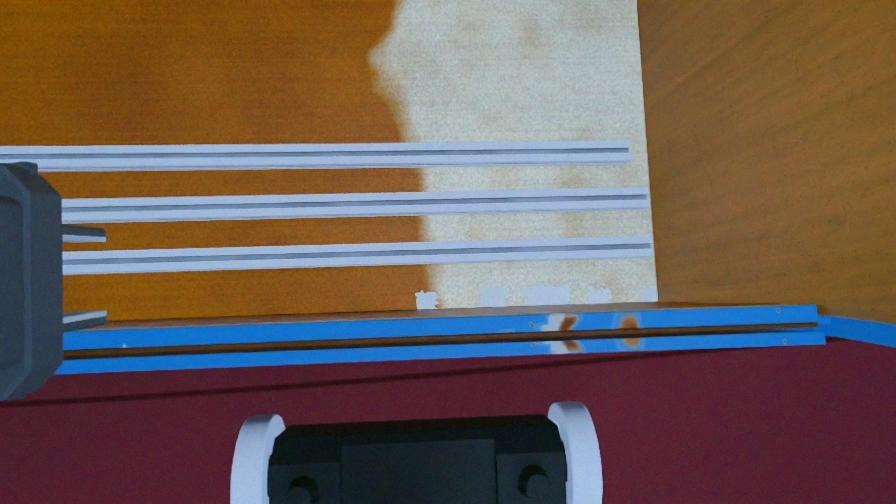

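Scene clock: 526.13 s.
Joint torques (N m): left_arm=[-7.92 9.38 4.9 -3.84 -0.11 -0.23 0.37] | right_arm=[23.74 -4.02 -0.41 9.64 -0.16 1.81 -0.41]
External joint torques (N m): left_arm=[-0.68 0.19 -1.01 0.11 -0.03 0.12 0.38] | right_arm=[-2.05 0.39 0.38 0.3 0.06 0.23 -0.37]
Motor temperatures (°C): left_arm=[36 34 34 37 43 38 41] | right_arm=[41 38 31 40 38 40 36]
Wrist force (N): left_arm=[-1.2 1.9 -9.7] | right_arm=[0.1 -4.3 -10.0]
Wrist torque (N m): left_arm=[-0.43 -0.22 0.29] | right_arm=[0.05 -0.21 -0.27]
Wrist force, peak (N): left_arm=[-1.4 1.9 -10.2] | right_arm=[0.0 -4.2 -10.5]
move: done
base_odometry: x=-0.017 y=-0.690 heading=+0.002
lidar_m: 0.70 0.75 1.04 4.10 1.43 1.03 0.99 1.03 1.39 3.76 2.23 0.73
base_status: done (sent for 1.77 of 1.77 s)
joint_positions: torso_squat_rad=+0.350 torso_shift_rad=+0.000 torso_pitch_rad=+0.900 torso_yaw_rad=+0.000 left_shoulder_pitch_rad=-1.552 left_shoulder_roll_rad=+1.667 left_shoulder_yaw_rad=-1.352 left_elbow_rad=-2.466 left_forearm_roll_rad=+0.852 left_wrist_pitch_rad=+0.960 left_hand_roll_rad=+1.502 left_gripper_m=+0.045 right_shoulder_pitch_rad=+0.300 right_shoulder_roll_rad=-0.150 right_shoulder_yaw_rad=+0.014 right_elbow_rad=-0.220 right_forearm_roll_rad=+0.030 right_wrist_pitch_rad=-0.021 right_hand_roll_rad=+0.014 right_gripper_m=+0.100 head_pan_rad=+0.000 head_tilt_rad=+0.600
joint_status: not commanded
wheel_motors_off: 0
motor_effort: left_wheel=+14(46) right_wheel=-12(31)
chest: x=+0.0144 y=+0.0003 z=+1.1304 quat_wxyz=(+0.900, +0.000, +0.435, +0.000) (m; base frame)
left_hand: x=+0.2836 y=+0.2070 z=+0.8081 quat_wxyz=(+0.996, -0.079, -0.050, -0.004) (m; base frame)
right_hand: x=-0.5788 y=-0.3315 z=+0.8035 quat_wxyz=(+0.886, -0.069, +0.458, +0.031) (m; base frame)
pictures: none
No camera images: "cameras" was empty.

Emit:
{"op": "move", "data": {
  "base": {"turn_rad_s":0.7,"for_s":2.246},
  "joints": {"torso_pitch_rad":0.5,"torso_squat_rad":0.6,"left_shoulder_pitch_rad":-0.5,"left_shoulder_roll_rad":0.5,"left_shoulder_yaw_rad":0.1,"left_elbow_rad":-1.2,"left_forearm_roll_rad":0,"left_wrist_pitch_rad":-0.6,"left_hand_roll_rad":-1.3,"right_shoulder_pitch_rad":0.2,"head_tilt_rad":0.3},
  "cameras": []
}}

Emit:
{"op": "move", "data": {
  "base": {"x_m_s":0.35,"for_s":3.57},
  "joints": {"torso_squat_rad":0.8,"left_shoulder_pitch_rad":-0.433,"left_shoulder_roll_rad":0.173,"left_shoulder_yaw_rad":0.102,"left_elbow_rad":-0.6,"left_forearm_roll_rad":0.046,"left_wrist_pitch_rad":-1.289,"left_hand_roll_rad":-1.442},
  "cameras": []
}}

Emit:
{"op": "move", "data": {
  "base": {"turn_rad_s":-0.7,"for_s":2.236},
  "cameras": []
}}

Emit:
{"op": "move", "data": {
  "joints": {"left_elbow_rad":-0.4,"left_gripper_m":0.1},
  "cameras": ["head_camera"]
}}

Scene clock: 537.87 s.
Joint torques (N m): left_arm=[-10.98 9.05 3.14 -8.67 0.62 -1.39 0.5] | right_arm=[15.02 -4.96 -0.46 5.8 0.17 0.83 -0.36]
External joint torques (N m): left_arm=[-1.64 -0.98 -1.46 -0.56 0.05 0.2 0.48] | right_arm=[-1.43 -0.09 0.24 -0.06 0.3 0 -0.34]
Motor temperatures (°C): left_arm=[36 34 34 37 43 38 41] | right_arm=[41 38 31 40 38 40 36]
Wrist force (N): left_arm=[0.8 -5.5 -2.5] | right_arm=[-2.3 -3.7 -12.5]
Wrist torque (N m): left_arm=[0.06 -0.08 0.20] | right_arm=[0.06 -0.36 -0.28]
Wrist force, peak (N): left_arm=[-3.1 3.0 -9.8] | right_arm=[-2.2 -4.0 -12.6]
move: done
base_odometry: x=-0.017 y=-0.690 heading=+1.565
lidar_m: 4.20 1.42 1.03 0.98 1.02 1.38 3.64 2.23 0.76 0.72 0.74 1.04
base_status: done (sent for 2.23 of 2.23 s)
joint_positions: torso_squat_rad=+0.600 torso_shift_rad=+0.000 torso_pitch_rad=+0.500 torso_yaw_rad=+0.000 left_shoulder_pitch_rad=-0.500 left_shoulder_roll_rad=+0.500 left_shoulder_yaw_rad=+0.100 left_elbow_rad=-1.200 left_forearm_roll_rad=+0.000 left_wrist_pitch_rad=-0.600 left_hand_roll_rad=-1.300 left_gripper_m=+0.045 right_shoulder_pitch_rad=+0.200 right_shoulder_roll_rad=-0.150 right_shoulder_yaw_rad=+0.014 right_elbow_rad=-0.220 right_forearm_roll_rad=+0.030 right_wrist_pitch_rad=-0.021 right_hand_roll_rad=+0.014 right_gripper_m=+0.100 head_pan_rad=+0.000 head_tilt_rad=+0.300
joint_status: all done
wheel_motors_off: 0
motor_effort: left_wheel=+6(47) right_wheel=+10(53)
chest: x=-0.0797 y=+0.0003 z=+1.1298 quat_wxyz=(+0.969, +0.000, +0.247, +0.000) (m; base frame)
left_hand: x=+0.4572 y=+0.3354 z=+0.8986 quat_wxyz=(+0.351, +0.558, -0.547, -0.515) (m; base frame)
right_hand: x=-0.4366 y=-0.3341 z=+0.5557 quat_wxyz=(+0.971, -0.071, +0.226, +0.030) (m; base frame)
pictures: none
No camera images: "cameras" was empty.

Scene clock: 542.80 s.
Joint torques (N m): left_arm=[-3.77 4.73 1.19 -4.81 0.21 -1.8 0.3] | right_arm=[15.24 -5.17 -0.49 6 0.03 0.73 -0.26]
External joint torques (N m): left_arm=[0.52 0.85 0.24 -0.04 -0.04 -0.04 0.29] | right_arm=[-1.2 -0.3 0.2 0.14 0.16 -0.1 -0.24]
Motor temperatures (°C): left_arm=[36 34 34 37 43 38 41] | right_arm=[40 38 31 40 38 40 36]
Wrist force (N): left_arm=[-0.4 -5.9 -2.6] | right_arm=[-2.1 -4.1 -12.2]
Wrist torque (N m): left_arm=[0.10 -0.13 0.23] | right_arm=[0.08 -0.30 -0.30]
Wrist force, peak (N): left_arm=[-1.0 -6.7 -1.6] | right_arm=[-2.6 -4.1 -12.5]
move: done
base_odometry: x=-0.010 y=+0.559 heading=+1.566
lidar_m: 4.27 1.47 1.05 1.00 1.04 1.41 3.74 1.05 0.84 0.91 0.88 2.12
base_status: done (sent for 3.57 of 3.57 s)
joint_positions: torso_squat_rad=+0.800 torso_shift_rad=+0.000 torso_pitch_rad=+0.500 torso_yaw_rad=+0.000 left_shoulder_pitch_rad=-0.433 left_shoulder_roll_rad=+0.173 left_shoulder_yaw_rad=+0.102 left_elbow_rad=-0.600 left_forearm_roll_rad=+0.046 left_wrist_pitch_rad=-1.289 left_hand_roll_rad=-1.442 left_gripper_m=+0.045 right_shoulder_pitch_rad=+0.200 right_shoulder_roll_rad=-0.150 right_shoulder_yaw_rad=+0.014 right_elbow_rad=-0.220 right_forearm_roll_rad=+0.030 right_wrist_pitch_rad=-0.021 right_hand_roll_rad=+0.014 right_gripper_m=+0.100 head_pan_rad=+0.000 head_tilt_rad=+0.300
joint_status: all done
wheel_motors_off: 0
motor_effort: left_wheel=+8(44) right_wheel=-7(49)
chest: x=-0.0796 y=+0.0003 z=+1.0397 quat_wxyz=(+0.969, +0.000, +0.247, +0.000) (m; base frame)
left_hand: x=+0.2968 y=+0.2753 z=+0.6559 quat_wxyz=(+0.428, +0.542, -0.572, -0.442) (m; base frame)
right_hand: x=-0.4365 y=-0.3341 z=+0.4657 quat_wxyz=(+0.971, -0.071, +0.226, +0.030) (m; base frame)
pictures: none
No camera images: "cameras" was empty.

Scene clock: 546.77 s.
Joint torques (N m): left_arm=[-4.25 5.03 0.09 -4.83 0.28 -1.51 0.2] | right_arm=[15.55 -5.22 -0.84 5.54 -0.07 0.76 -0.17]
External joint torques (N m): left_arm=[0.04 1.15 -0.85 -0.06 0.03 0.25 0.19] | right_arm=[-0.89 -0.35 -0.15 -0.32 0.06 -0.07 -0.15]
Motor temperatures (°C): left_arm=[36 34 34 37 43 38 41] | right_arm=[40 38 31 40 38 39 36]
Wrist force (N): left_arm=[-0.3 -6.1 -2.3] | right_arm=[-2.2 -4.1 -12.0]
Wrist torque (N m): left_arm=[0.11 -0.10 0.23] | right_arm=[0.09 -0.32 -0.29]
Wrist force, peak (N): left_arm=[-0.6 -6.2 -2.8] | right_arm=[-2.4 -4.1 -12.5]
move: done
base_odometry: x=-0.010 y=+0.559 heading=+0.003
lidar_m: 0.91 0.89 2.15 4.15 1.46 1.05 0.99 1.06 1.42 3.81 1.02 0.83
base_status: done (sent for 2.23 of 2.23 s)
joint_positions: torso_squat_rad=+0.800 torso_shift_rad=+0.000 torso_pitch_rad=+0.500 torso_yaw_rad=+0.000 left_shoulder_pitch_rad=-0.433 left_shoulder_roll_rad=+0.173 left_shoulder_yaw_rad=+0.102 left_elbow_rad=-0.600 left_forearm_roll_rad=+0.046 left_wrist_pitch_rad=-1.289 left_hand_roll_rad=-1.442 left_gripper_m=+0.045 right_shoulder_pitch_rad=+0.200 right_shoulder_roll_rad=-0.150 right_shoulder_yaw_rad=+0.014 right_elbow_rad=-0.220 right_forearm_roll_rad=+0.030 right_wrist_pitch_rad=-0.021 right_hand_roll_rad=+0.014 right_gripper_m=+0.100 head_pan_rad=+0.000 head_tilt_rad=+0.300
joint_status: not commanded
wheel_motors_off: 0
motor_effort: left_wheel=+15(39) right_wheel=+4(44)
chest: x=-0.0796 y=+0.0003 z=+1.0397 quat_wxyz=(+0.969, +0.000, +0.247, +0.000) (m; base frame)
left_hand: x=+0.2968 y=+0.2753 z=+0.6559 quat_wxyz=(+0.428, +0.542, -0.572, -0.442) (m; base frame)
right_hand: x=-0.4365 y=-0.3341 z=+0.4657 quat_wxyz=(+0.971, -0.071, +0.226, +0.030) (m; base frame)
pictures: none
No camera images: "cameras" was empty.

Scene clock: 547.90 s.
Joint torques (N m): left_arm=[-3.77 4.38 0.28 -3.61 0.15 -1.76 0.15] | right_arm=[15.48 -4.93 -0.59 5.75 0.14 0.93 -0.11]
External joint torques (N m): left_arm=[-0.93 0.52 -0.48 -0.34 -0.09 0.08 0.13] | right_arm=[-0.96 -0.06 0.11 -0.11 0.27 0.11 -0.09]
Motor temperatures (°C): left_arm=[36 34 34 37 43 39 41] | right_arm=[40 38 31 40 38 39 36]
Wrist force (N): left_arm=[-0.2 -6.1 -3.4] | right_arm=[-1.9 -4.0 -12.1]
Wrist torque (N m): left_arm=[0.13 -0.13 0.23] | right_arm=[0.09 -0.29 -0.30]
Wrist force, peak (N): left_arm=[-0.3 -7.0 -3.3] | right_arm=[-2.2 -4.2 -12.2]
move: done
base_odometry: x=-0.010 y=+0.559 heading=+0.003
lidar_m: 0.92 0.90 2.14 4.14 1.47 1.05 1.00 1.03 1.42 3.82 1.03 0.82
base_status: not commanded
joint_positions: torso_squat_rad=+0.800 torso_shift_rad=+0.000 torso_pitch_rad=+0.500 torso_yaw_rad=+0.000 left_shoulder_pitch_rad=-0.433 left_shoulder_roll_rad=+0.173 left_shoulder_yaw_rad=+0.102 left_elbow_rad=-0.400 left_forearm_roll_rad=+0.046 left_wrist_pitch_rad=-1.289 left_hand_roll_rad=-1.442 left_gripper_m=+0.100 right_shoulder_pitch_rad=+0.200 right_shoulder_roll_rad=-0.150 right_shoulder_yaw_rad=+0.014 right_elbow_rad=-0.220 right_forearm_roll_rad=+0.030 right_wrist_pitch_rad=-0.021 right_hand_roll_rad=+0.014 right_gripper_m=+0.100 head_pan_rad=+0.000 head_tilt_rad=+0.300
joint_status: all done
wheel_motors_off: 0
motor_effort: left_wheel=+16(17) right_wheel=+4(7)
chest: x=-0.0796 y=+0.0003 z=+1.0397 quat_wxyz=(+0.969, +0.000, +0.247, +0.000) (m; base frame)
left_hand: x=+0.2545 y=+0.2859 z=+0.5955 quat_wxyz=(+0.486, +0.506, -0.517, -0.490) (m; base frame)
right_hand: x=-0.4365 y=-0.3341 z=+0.4657 quat_wxyz=(+0.971, -0.071, +0.226, +0.030) (m; base frame)
pictures: head_camera
camera_calibration:
head_camera: T_world_to_cam=[[-0.0579795, -0.998231, 0.0131913, -0.00785459], [-0.682105, 0.029963, -0.73064, 0.961322], [0.728952, -0.0513601, -0.682635, 0.737663], [0, 0, 0, 1]] pos_world=[0.117546, 0.00124159, 1.20604]

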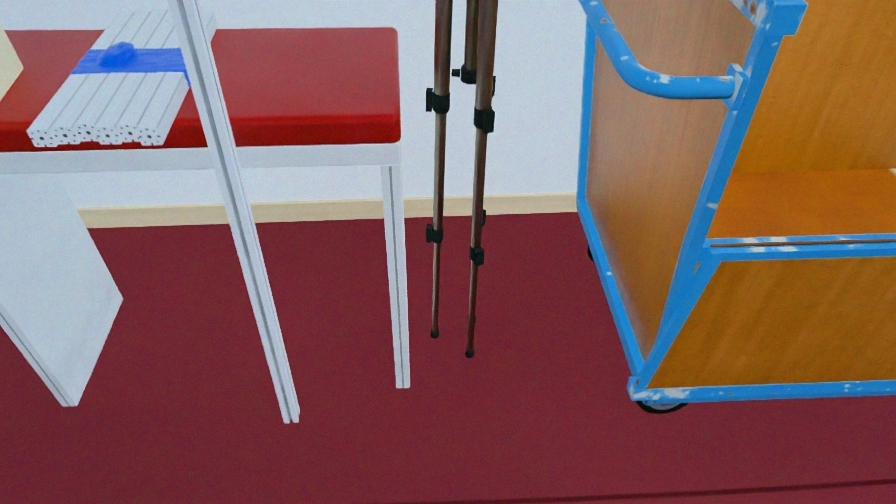

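Emit:
{"op": "move", "data": {
  "target": {"side":"left","x":0.22,"y":0.275,"z":0.575,"quat_wxyz":[0.514,0.486,-0.486,-0.514]},
  "cameras": []
}}

Emit:
{"op": "move", "data": {
  "base": {"x_m_s":0.3,"for_s":1.36},
  "cameras": ["left_wrist_camera"]
}}

Scene clock: 553.53 s.
Joint torques (N m): left_arm=[-1.72 2.27 -0.38 -4.13 -0.11 -2 0.29] | right_arm=[15.43 -5.51 -0.38 5.84 -0.05 0.82 -0.29]
External joint torques (N m): left_arm=[-0.86 -0.54 -1.1 -0.69 -0.3 -0.15 0.28] | right_arm=[-1.01 -0.65 0.31 -0.03 0.08 0 -0.27]
Motor temperatures (°C): left_arm=[35 34 33 37 43 39 41] | right_arm=[40 38 31 40 38 39 36]
Wrist force (N): left_arm=[-0.2 -6.1 -4.6] | right_arm=[-2.0 -4.0 -12.0]
Wrist torque (N m): left_arm=[0.09 -0.10 0.26] | right_arm=[0.09 -0.31 -0.29]
Wrist force, peak (N): left_arm=[0.8 -6.6 -4.1] | right_arm=[-2.1 -4.1 -12.4]
move: done
base_odometry: x=-0.010 y=+0.559 heading=+0.003
lidar_m: 0.92 0.91 2.14 4.16 1.46 1.04 1.00 1.04 1.41 3.80 1.03 0.83
base_status: not commanded
joint_positions: torso_squat_rad=+0.800 torso_shift_rad=+0.000 torso_pitch_rad=+0.500 torso_yaw_rad=+0.000 left_shoulder_pitch_rad=-0.297 left_shoulder_roll_rad=+0.127 left_shoulder_yaw_rad=+0.088 left_elbow_rad=-0.552 left_forearm_roll_rad=+0.033 left_wrist_pitch_rad=-1.185 left_hand_roll_rad=-1.475 left_gripper_m=+0.100 right_shoulder_pitch_rad=+0.200 right_shoulder_roll_rad=-0.150 right_shoulder_yaw_rad=+0.014 right_elbow_rad=-0.220 right_forearm_roll_rad=+0.030 right_wrist_pitch_rad=-0.021 right_hand_roll_rad=+0.014 right_gripper_m=+0.100 head_pan_rad=+0.000 head_tilt_rad=+0.300
joint_status: all done
wheel_motors_off: 0
motor_effort: left_wheel=+17(18) right_wheel=+5(7)
chest: x=-0.0796 y=+0.0003 z=+1.0397 quat_wxyz=(+0.969, +0.000, +0.247, +0.000) (m; base frame)
left_hand: x=+0.2198 y=+0.2752 z=+0.5752 quat_wxyz=(+0.510, +0.489, -0.490, -0.511) (m; base frame)
left_hand_status: reached (checked arc, planned for 0.5 s): 0 mm and 0.8 deg off.
right_hand: x=-0.4365 y=-0.3341 z=+0.4657 quat_wxyz=(+0.971, -0.071, +0.226, +0.030) (m; base frame)
pictures: none
No camera images: "cameras" was empty.

Scene clock: 556.13 s.
Joint torques (N m): left_arm=[-0.19 2.59 -0.06 -3.49 0.07 -1.92 0.23] | right_arm=[15.18 -5 -0.54 5.92 -0.11 0.98 -0.2]
External joint torques (N m): left_arm=[0.68 -0.21 -0.79 -0.04 -0.12 -0.07 0.22] | right_arm=[-1.26 -0.14 0.15 0.05 0.01 0.15 -0.17]
Motor temperatures (°C): left_arm=[35 34 33 37 43 39 41] | right_arm=[40 38 31 40 38 39 36]
Wrist force (N): left_arm=[-0.1 -6.0 -3.9] | right_arm=[-1.9 -4.0 -12.2]
Wrist torque (N m): left_arm=[0.08 -0.11 0.23] | right_arm=[0.10 -0.29 -0.29]
Wrist force, peak (N): left_arm=[0.0 -6.4 -4.7] | right_arm=[-2.5 -3.9 -12.5]
move: done
base_odometry: x=+0.400 y=+0.560 heading=+0.002
lidar_m: 0.49 0.52 0.89 4.21 2.05 1.48 1.41 1.48 2.01 1.29 0.51 0.64
base_status: done (sent for 1.37 of 1.37 s)
joint_positions: torso_squat_rad=+0.800 torso_shift_rad=+0.000 torso_pitch_rad=+0.500 torso_yaw_rad=+0.000 left_shoulder_pitch_rad=-0.297 left_shoulder_roll_rad=+0.127 left_shoulder_yaw_rad=+0.088 left_elbow_rad=-0.552 left_forearm_roll_rad=+0.033 left_wrist_pitch_rad=-1.185 left_hand_roll_rad=-1.475 left_gripper_m=+0.100 right_shoulder_pitch_rad=+0.200 right_shoulder_roll_rad=-0.150 right_shoulder_yaw_rad=+0.014 right_elbow_rad=-0.220 right_forearm_roll_rad=+0.030 right_wrist_pitch_rad=-0.021 right_hand_roll_rad=+0.014 right_gripper_m=+0.100 head_pan_rad=+0.000 head_tilt_rad=+0.300
joint_status: not commanded
wheel_motors_off: 0
motor_effort: left_wheel=-8(49) right_wheel=+5(46)
chest: x=-0.0796 y=+0.0003 z=+1.0397 quat_wxyz=(+0.969, +0.000, +0.247, +0.000) (m; base frame)
left_hand: x=+0.2200 y=+0.2751 z=+0.5753 quat_wxyz=(+0.510, +0.489, -0.490, -0.511) (m; base frame)
right_hand: x=-0.4365 y=-0.3341 z=+0.4657 quat_wxyz=(+0.971, -0.071, +0.226, +0.030) (m; base frame)
pictures: left_wrist_camera
camera_calibration:
left_wrist_camera: T_world_to_cam=[[-0.0346686, -0.999155, 0.022075, 0.269171], [-0.511853, -0.0012198, -0.859072, 0.639134], [0.858373, -0.041082, -0.511378, 0.195453], [0, 0, 0, 1]] pos_world=[0.168703, 0.277753, 0.643071]

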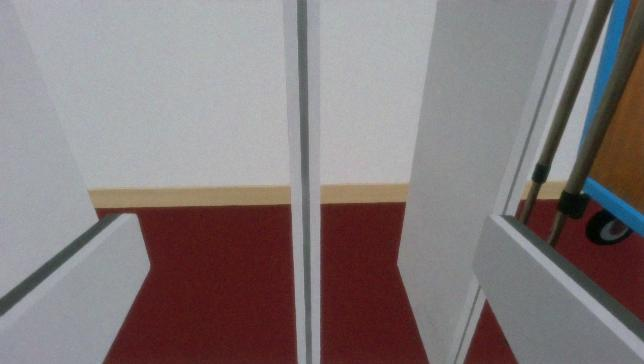

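Rod centre 305 — fine. Approach.

Emit:
{"op": "move", "data": {
  "base": {"x_m_s":0.15,"for_s":1.13},
  "cameras": []
}}

Emit:
{"op": "move", "data": {
  "target": {"side":"left","x":0.235,"y":0.278,"z":0.575,"quat_wxyz":[0.514,0.486,-0.486,-0.514]},
  "min_time_s": 1,
  "cameras": ["left_wrist_camera"]
}}

Scene clock: 560.77 s.
Joint torques (N m): left_arm=[0.08 2.57 -0.45 -3.87 -0.18 -1.94 0.12] | right_arm=[15.19 -5.19 -0.13 6.09 -0.07 0.79 -0.29]
External joint torques (N m): left_arm=[0.94 -0.23 -1.18 -0.42 -0.38 -0.08 0.11] | right_arm=[-1.25 -0.33 0.56 0.23 0.06 -0.03 -0.27]
Motor temperatures (°C): left_arm=[35 34 33 37 43 39 41] | right_arm=[39 38 31 40 38 39 36]
Wrist force (N): left_arm=[-0.3 -6.2 -4.1] | right_arm=[-2.1 -4.0 -12.1]
Wrist torque (N m): left_arm=[0.09 -0.12 0.26] | right_arm=[0.09 -0.30 -0.30]
Wrist force, peak (N): left_arm=[-0.2 -6.2 -4.8] | right_arm=[-2.4 -4.0 -12.5]
move: done
base_odometry: x=+0.570 y=+0.560 heading=+0.002
lidar_m: 0.33 0.36 0.39 3.58 2.29 1.66 1.57 1.64 2.24 0.61 0.40 0.42
base_status: done (sent for 1.13 of 1.13 s)
joint_positions: torso_squat_rad=+0.800 torso_shift_rad=+0.000 torso_pitch_rad=+0.500 torso_yaw_rad=+0.000 left_shoulder_pitch_rad=-0.297 left_shoulder_roll_rad=+0.127 left_shoulder_yaw_rad=+0.088 left_elbow_rad=-0.552 left_forearm_roll_rad=+0.033 left_wrist_pitch_rad=-1.185 left_hand_roll_rad=-1.475 left_gripper_m=+0.100 right_shoulder_pitch_rad=+0.200 right_shoulder_roll_rad=-0.150 right_shoulder_yaw_rad=+0.014 right_elbow_rad=-0.220 right_forearm_roll_rad=+0.030 right_wrist_pitch_rad=-0.021 right_hand_roll_rad=+0.014 right_gripper_m=+0.100 head_pan_rad=+0.000 head_tilt_rad=+0.300
joint_status: not commanded
wheel_motors_off: 0
motor_effort: left_wheel=-8(22) right_wheel=+6(39)
chest: x=-0.0796 y=+0.0003 z=+1.0397 quat_wxyz=(+0.969, +0.000, +0.247, +0.000) (m; base frame)
left_hand: x=+0.2200 y=+0.2751 z=+0.5753 quat_wxyz=(+0.510, +0.489, -0.490, -0.511) (m; base frame)
right_hand: x=-0.4365 y=-0.3341 z=+0.4657 quat_wxyz=(+0.971, -0.071, +0.226, +0.030) (m; base frame)
pictures: none
No camera images: "cameras" was empty.

Scene clock: 562.10 s.
Joint torques (N m): left_arm=[-2.54 4.54 0.91 -4.41 0.37 -1.72 0.91] | right_arm=[15.74 -5.09 0.13 6.03 0 0.81 -0.2]
External joint torques (N m): left_arm=[-1.18 1.55 0.12 -0.6 0.17 0.14 0.9] | right_arm=[-0.7 -0.23 0.82 0.17 0.13 -0.02 -0.18]
Motor temperatures (°C): left_arm=[35 34 33 37 43 39 41] | right_arm=[39 38 31 40 38 39 36]
Wrist force (N): left_arm=[-0.3 -6.3 -4.6] | right_arm=[-2.2 -4.1 -12.1]
Wrist torque (N m): left_arm=[0.12 -0.11 0.23] | right_arm=[0.10 -0.32 -0.28]
Wrist force, peak (N): left_arm=[-0.3 -6.3 -4.6] | right_arm=[-2.1 -4.0 -12.4]
move: done
base_odometry: x=+0.570 y=+0.560 heading=+0.002
lidar_m: 0.33 0.38 0.38 3.58 2.29 1.66 1.58 1.64 2.24 0.63 0.41 0.43
base_status: not commanded
joint_positions: torso_squat_rad=+0.800 torso_shift_rad=+0.000 torso_pitch_rad=+0.500 torso_yaw_rad=+0.000 left_shoulder_pitch_rad=-0.308 left_shoulder_roll_rad=+0.134 left_shoulder_yaw_rad=+0.089 left_elbow_rad=-0.587 left_forearm_roll_rad=+0.035 left_wrist_pitch_rad=-1.127 left_hand_roll_rad=-1.471 left_gripper_m=+0.100 right_shoulder_pitch_rad=+0.200 right_shoulder_roll_rad=-0.150 right_shoulder_yaw_rad=+0.014 right_elbow_rad=-0.220 right_forearm_roll_rad=+0.030 right_wrist_pitch_rad=-0.021 right_hand_roll_rad=+0.014 right_gripper_m=+0.100 head_pan_rad=+0.000 head_tilt_rad=+0.300
joint_status: all done
wheel_motors_off: 0
motor_effort: left_wheel=-9(9) right_wheel=+7(9)
chest: x=-0.0796 y=+0.0003 z=+1.0397 quat_wxyz=(+0.969, +0.000, +0.247, +0.000) (m; base frame)
left_hand: x=+0.2344 y=+0.2776 z=+0.5754 quat_wxyz=(+0.513, +0.486, -0.487, -0.513) (m; base frame)
left_hand_status: reached (checked arc, planned for 1.0 s): 1 mm and 0.2 deg off.
right_hand: x=-0.4365 y=-0.3341 z=+0.4657 quat_wxyz=(+0.971, -0.071, +0.226, +0.030) (m; base frame)
pictures: left_wrist_camera
camera_calibration:
left_wrist_camera: T_world_to_cam=[[-0.0336137, -0.999173, 0.0228754, 0.2715], [-0.522092, -0.00196227, -0.852887, 0.645644], [0.852226, -0.0406118, -0.521594, 0.190489], [0, 0, 0, 1]] pos_world=[0.183872, 0.280279, 0.643808]

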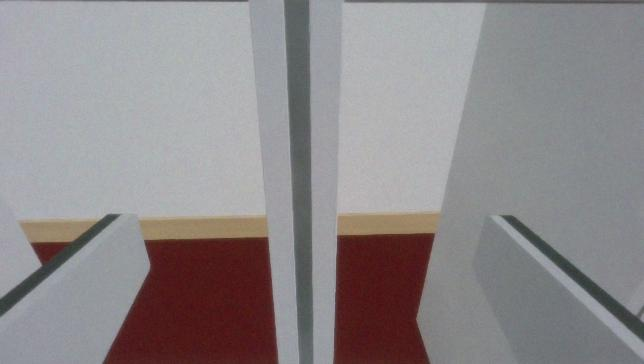

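Emit:
{"op": "move", "data": {
  "base": {"x_m_s":0.1,"for_s":0.36},
  "cameras": []
}}

Emit:
{"op": "move", "data": {
  "target": {"side":"left","x":0.25,"y":0.279,"z":0.575,"quat_wxyz":[0.514,0.486,-0.486,-0.514]},
  "min_time_s": 1,
  "cameras": ["left_wrist_camera"]
}}

Scene clock: 567.50 s.
Joint torques (N m): left_arm=[-0.04 4.41 1.6 -3.79 0.24 -1.76 0.41] | right_arm=[14.8 -5 -0.1 5.92 -0.2 0.7 -0.09]
External joint torques (N m): left_arm=[1.34 1.42 0.81 0.02 0.04 0.1 0.39] | right_arm=[-1.64 -0.14 0.6 0.05 -0.07 -0.13 -0.07]
Motor temperatures (°C): left_arm=[35 34 33 37 43 39 41] | right_arm=[39 38 31 39 38 39 36]
Wrist force (N): left_arm=[-0.3 -6.1 -3.9] | right_arm=[-2.1 -4.1 -12.0]
Wrist torque (N m): left_arm=[0.11 -0.14 0.25] | right_arm=[0.10 -0.31 -0.30]
Wrist force, peak (N): left_arm=[0.1 -6.8 -4.2] | right_arm=[-2.4 -4.0 -12.5]
move: done
base_odometry: x=+0.607 y=+0.560 heading=+0.001
lidar_m: 0.29 0.37 0.33 3.45 2.35 1.69 1.61 1.68 2.27 0.46 0.40 0.40
base_status: done (sent for 0.37 of 0.37 s)
joint_positions: torso_squat_rad=+0.800 torso_shift_rad=+0.000 torso_pitch_rad=+0.500 torso_yaw_rad=+0.000 left_shoulder_pitch_rad=-0.308 left_shoulder_roll_rad=+0.135 left_shoulder_yaw_rad=+0.089 left_elbow_rad=-0.587 left_forearm_roll_rad=+0.035 left_wrist_pitch_rad=-1.127 left_hand_roll_rad=-1.471 left_gripper_m=+0.100 right_shoulder_pitch_rad=+0.200 right_shoulder_roll_rad=-0.150 right_shoulder_yaw_rad=+0.014 right_elbow_rad=-0.220 right_forearm_roll_rad=+0.030 right_wrist_pitch_rad=-0.021 right_hand_roll_rad=+0.014 right_gripper_m=+0.100 head_pan_rad=+0.000 head_tilt_rad=+0.300
joint_status: not commanded
wheel_motors_off: 0
motor_effort: left_wheel=-8(19) right_wheel=+7(39)
chest: x=-0.0796 y=+0.0003 z=+1.0397 quat_wxyz=(+0.969, +0.000, +0.247, +0.000) (m; base frame)
left_hand: x=+0.2346 y=+0.2776 z=+0.5756 quat_wxyz=(+0.513, +0.486, -0.487, -0.513) (m; base frame)
right_hand: x=-0.4365 y=-0.3341 z=+0.4657 quat_wxyz=(+0.971, -0.071, +0.226, +0.030) (m; base frame)
pictures: none
No camera images: "cameras" was empty.

Scene clock: 568.83 s.
Joint torques (N m): left_arm=[-3.45 3.92 1.38 -3.51 0.17 -1.7 0.5] | right_arm=[14.85 -5 -0.07 5.77 0.01 1 -0.24]
External joint torques (N m): left_arm=[-1.36 0.74 0.57 0.45 -0.03 0.16 0.49] | right_arm=[-1.59 -0.14 0.62 -0.09 0.14 0.17 -0.22]
Motor temperatures (°C): left_arm=[35 34 33 37 43 39 41] | right_arm=[39 38 31 39 38 39 36]
Wrist force (N): left_arm=[-0.3 -6.0 -4.1] | right_arm=[-2.1 -4.1 -12.2]
Wrist torque (N m): left_arm=[0.07 -0.13 0.22] | right_arm=[0.09 -0.32 -0.28]
Wrist force, peak (N): left_arm=[-0.6 -6.6 -4.4] | right_arm=[-2.3 -4.2 -12.4]
move: done
base_odometry: x=+0.607 y=+0.560 heading=+0.001
lidar_m: 0.29 0.35 0.35 3.45 2.35 1.69 1.61 1.69 2.27 0.48 0.40 0.41
base_status: not commanded
joint_positions: torso_squat_rad=+0.800 torso_shift_rad=+0.000 torso_pitch_rad=+0.500 torso_yaw_rad=+0.000 left_shoulder_pitch_rad=-0.344 left_shoulder_roll_rad=+0.142 left_shoulder_yaw_rad=+0.094 left_elbow_rad=-0.571 left_forearm_roll_rad=+0.039 left_wrist_pitch_rad=-1.104 left_hand_roll_rad=-1.470 left_gripper_m=+0.100 right_shoulder_pitch_rad=+0.200 right_shoulder_roll_rad=-0.150 right_shoulder_yaw_rad=+0.014 right_elbow_rad=-0.220 right_forearm_roll_rad=+0.030 right_wrist_pitch_rad=-0.021 right_hand_roll_rad=+0.014 right_gripper_m=+0.100 head_pan_rad=+0.000 head_tilt_rad=+0.300
joint_status: all done
wheel_motors_off: 0
motor_effort: left_wheel=-8(9) right_wheel=+7(8)
chest: x=-0.0796 y=+0.0003 z=+1.0397 quat_wxyz=(+0.969, +0.000, +0.247, +0.000) (m; base frame)
left_hand: x=+0.2495 y=+0.2786 z=+0.5756 quat_wxyz=(+0.514, +0.486, -0.486, -0.514) (m; base frame)
left_hand_status: reached (checked arc, planned for 1.0 s): 1 mm and 0.0 deg off.
right_hand: x=-0.4365 y=-0.3341 z=+0.4657 quat_wxyz=(+0.971, -0.071, +0.226, +0.030) (m; base frame)
pictures: left_wrist_camera
camera_calibration:
left_wrist_camera: T_world_to_cam=[[-0.033142, -0.999186, 0.0230135, 0.272808], [-0.524839, -0.00219669, -0.851199, 0.653446], [0.850556, -0.0402888, -0.524339, 0.179667], [0, 0, 0, 1]] pos_world=[0.199178, 0.28126, 0.64414]

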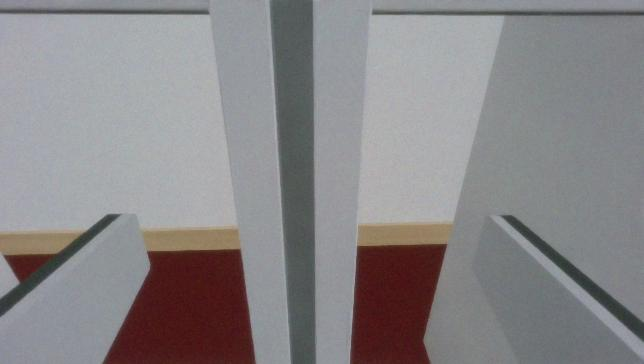

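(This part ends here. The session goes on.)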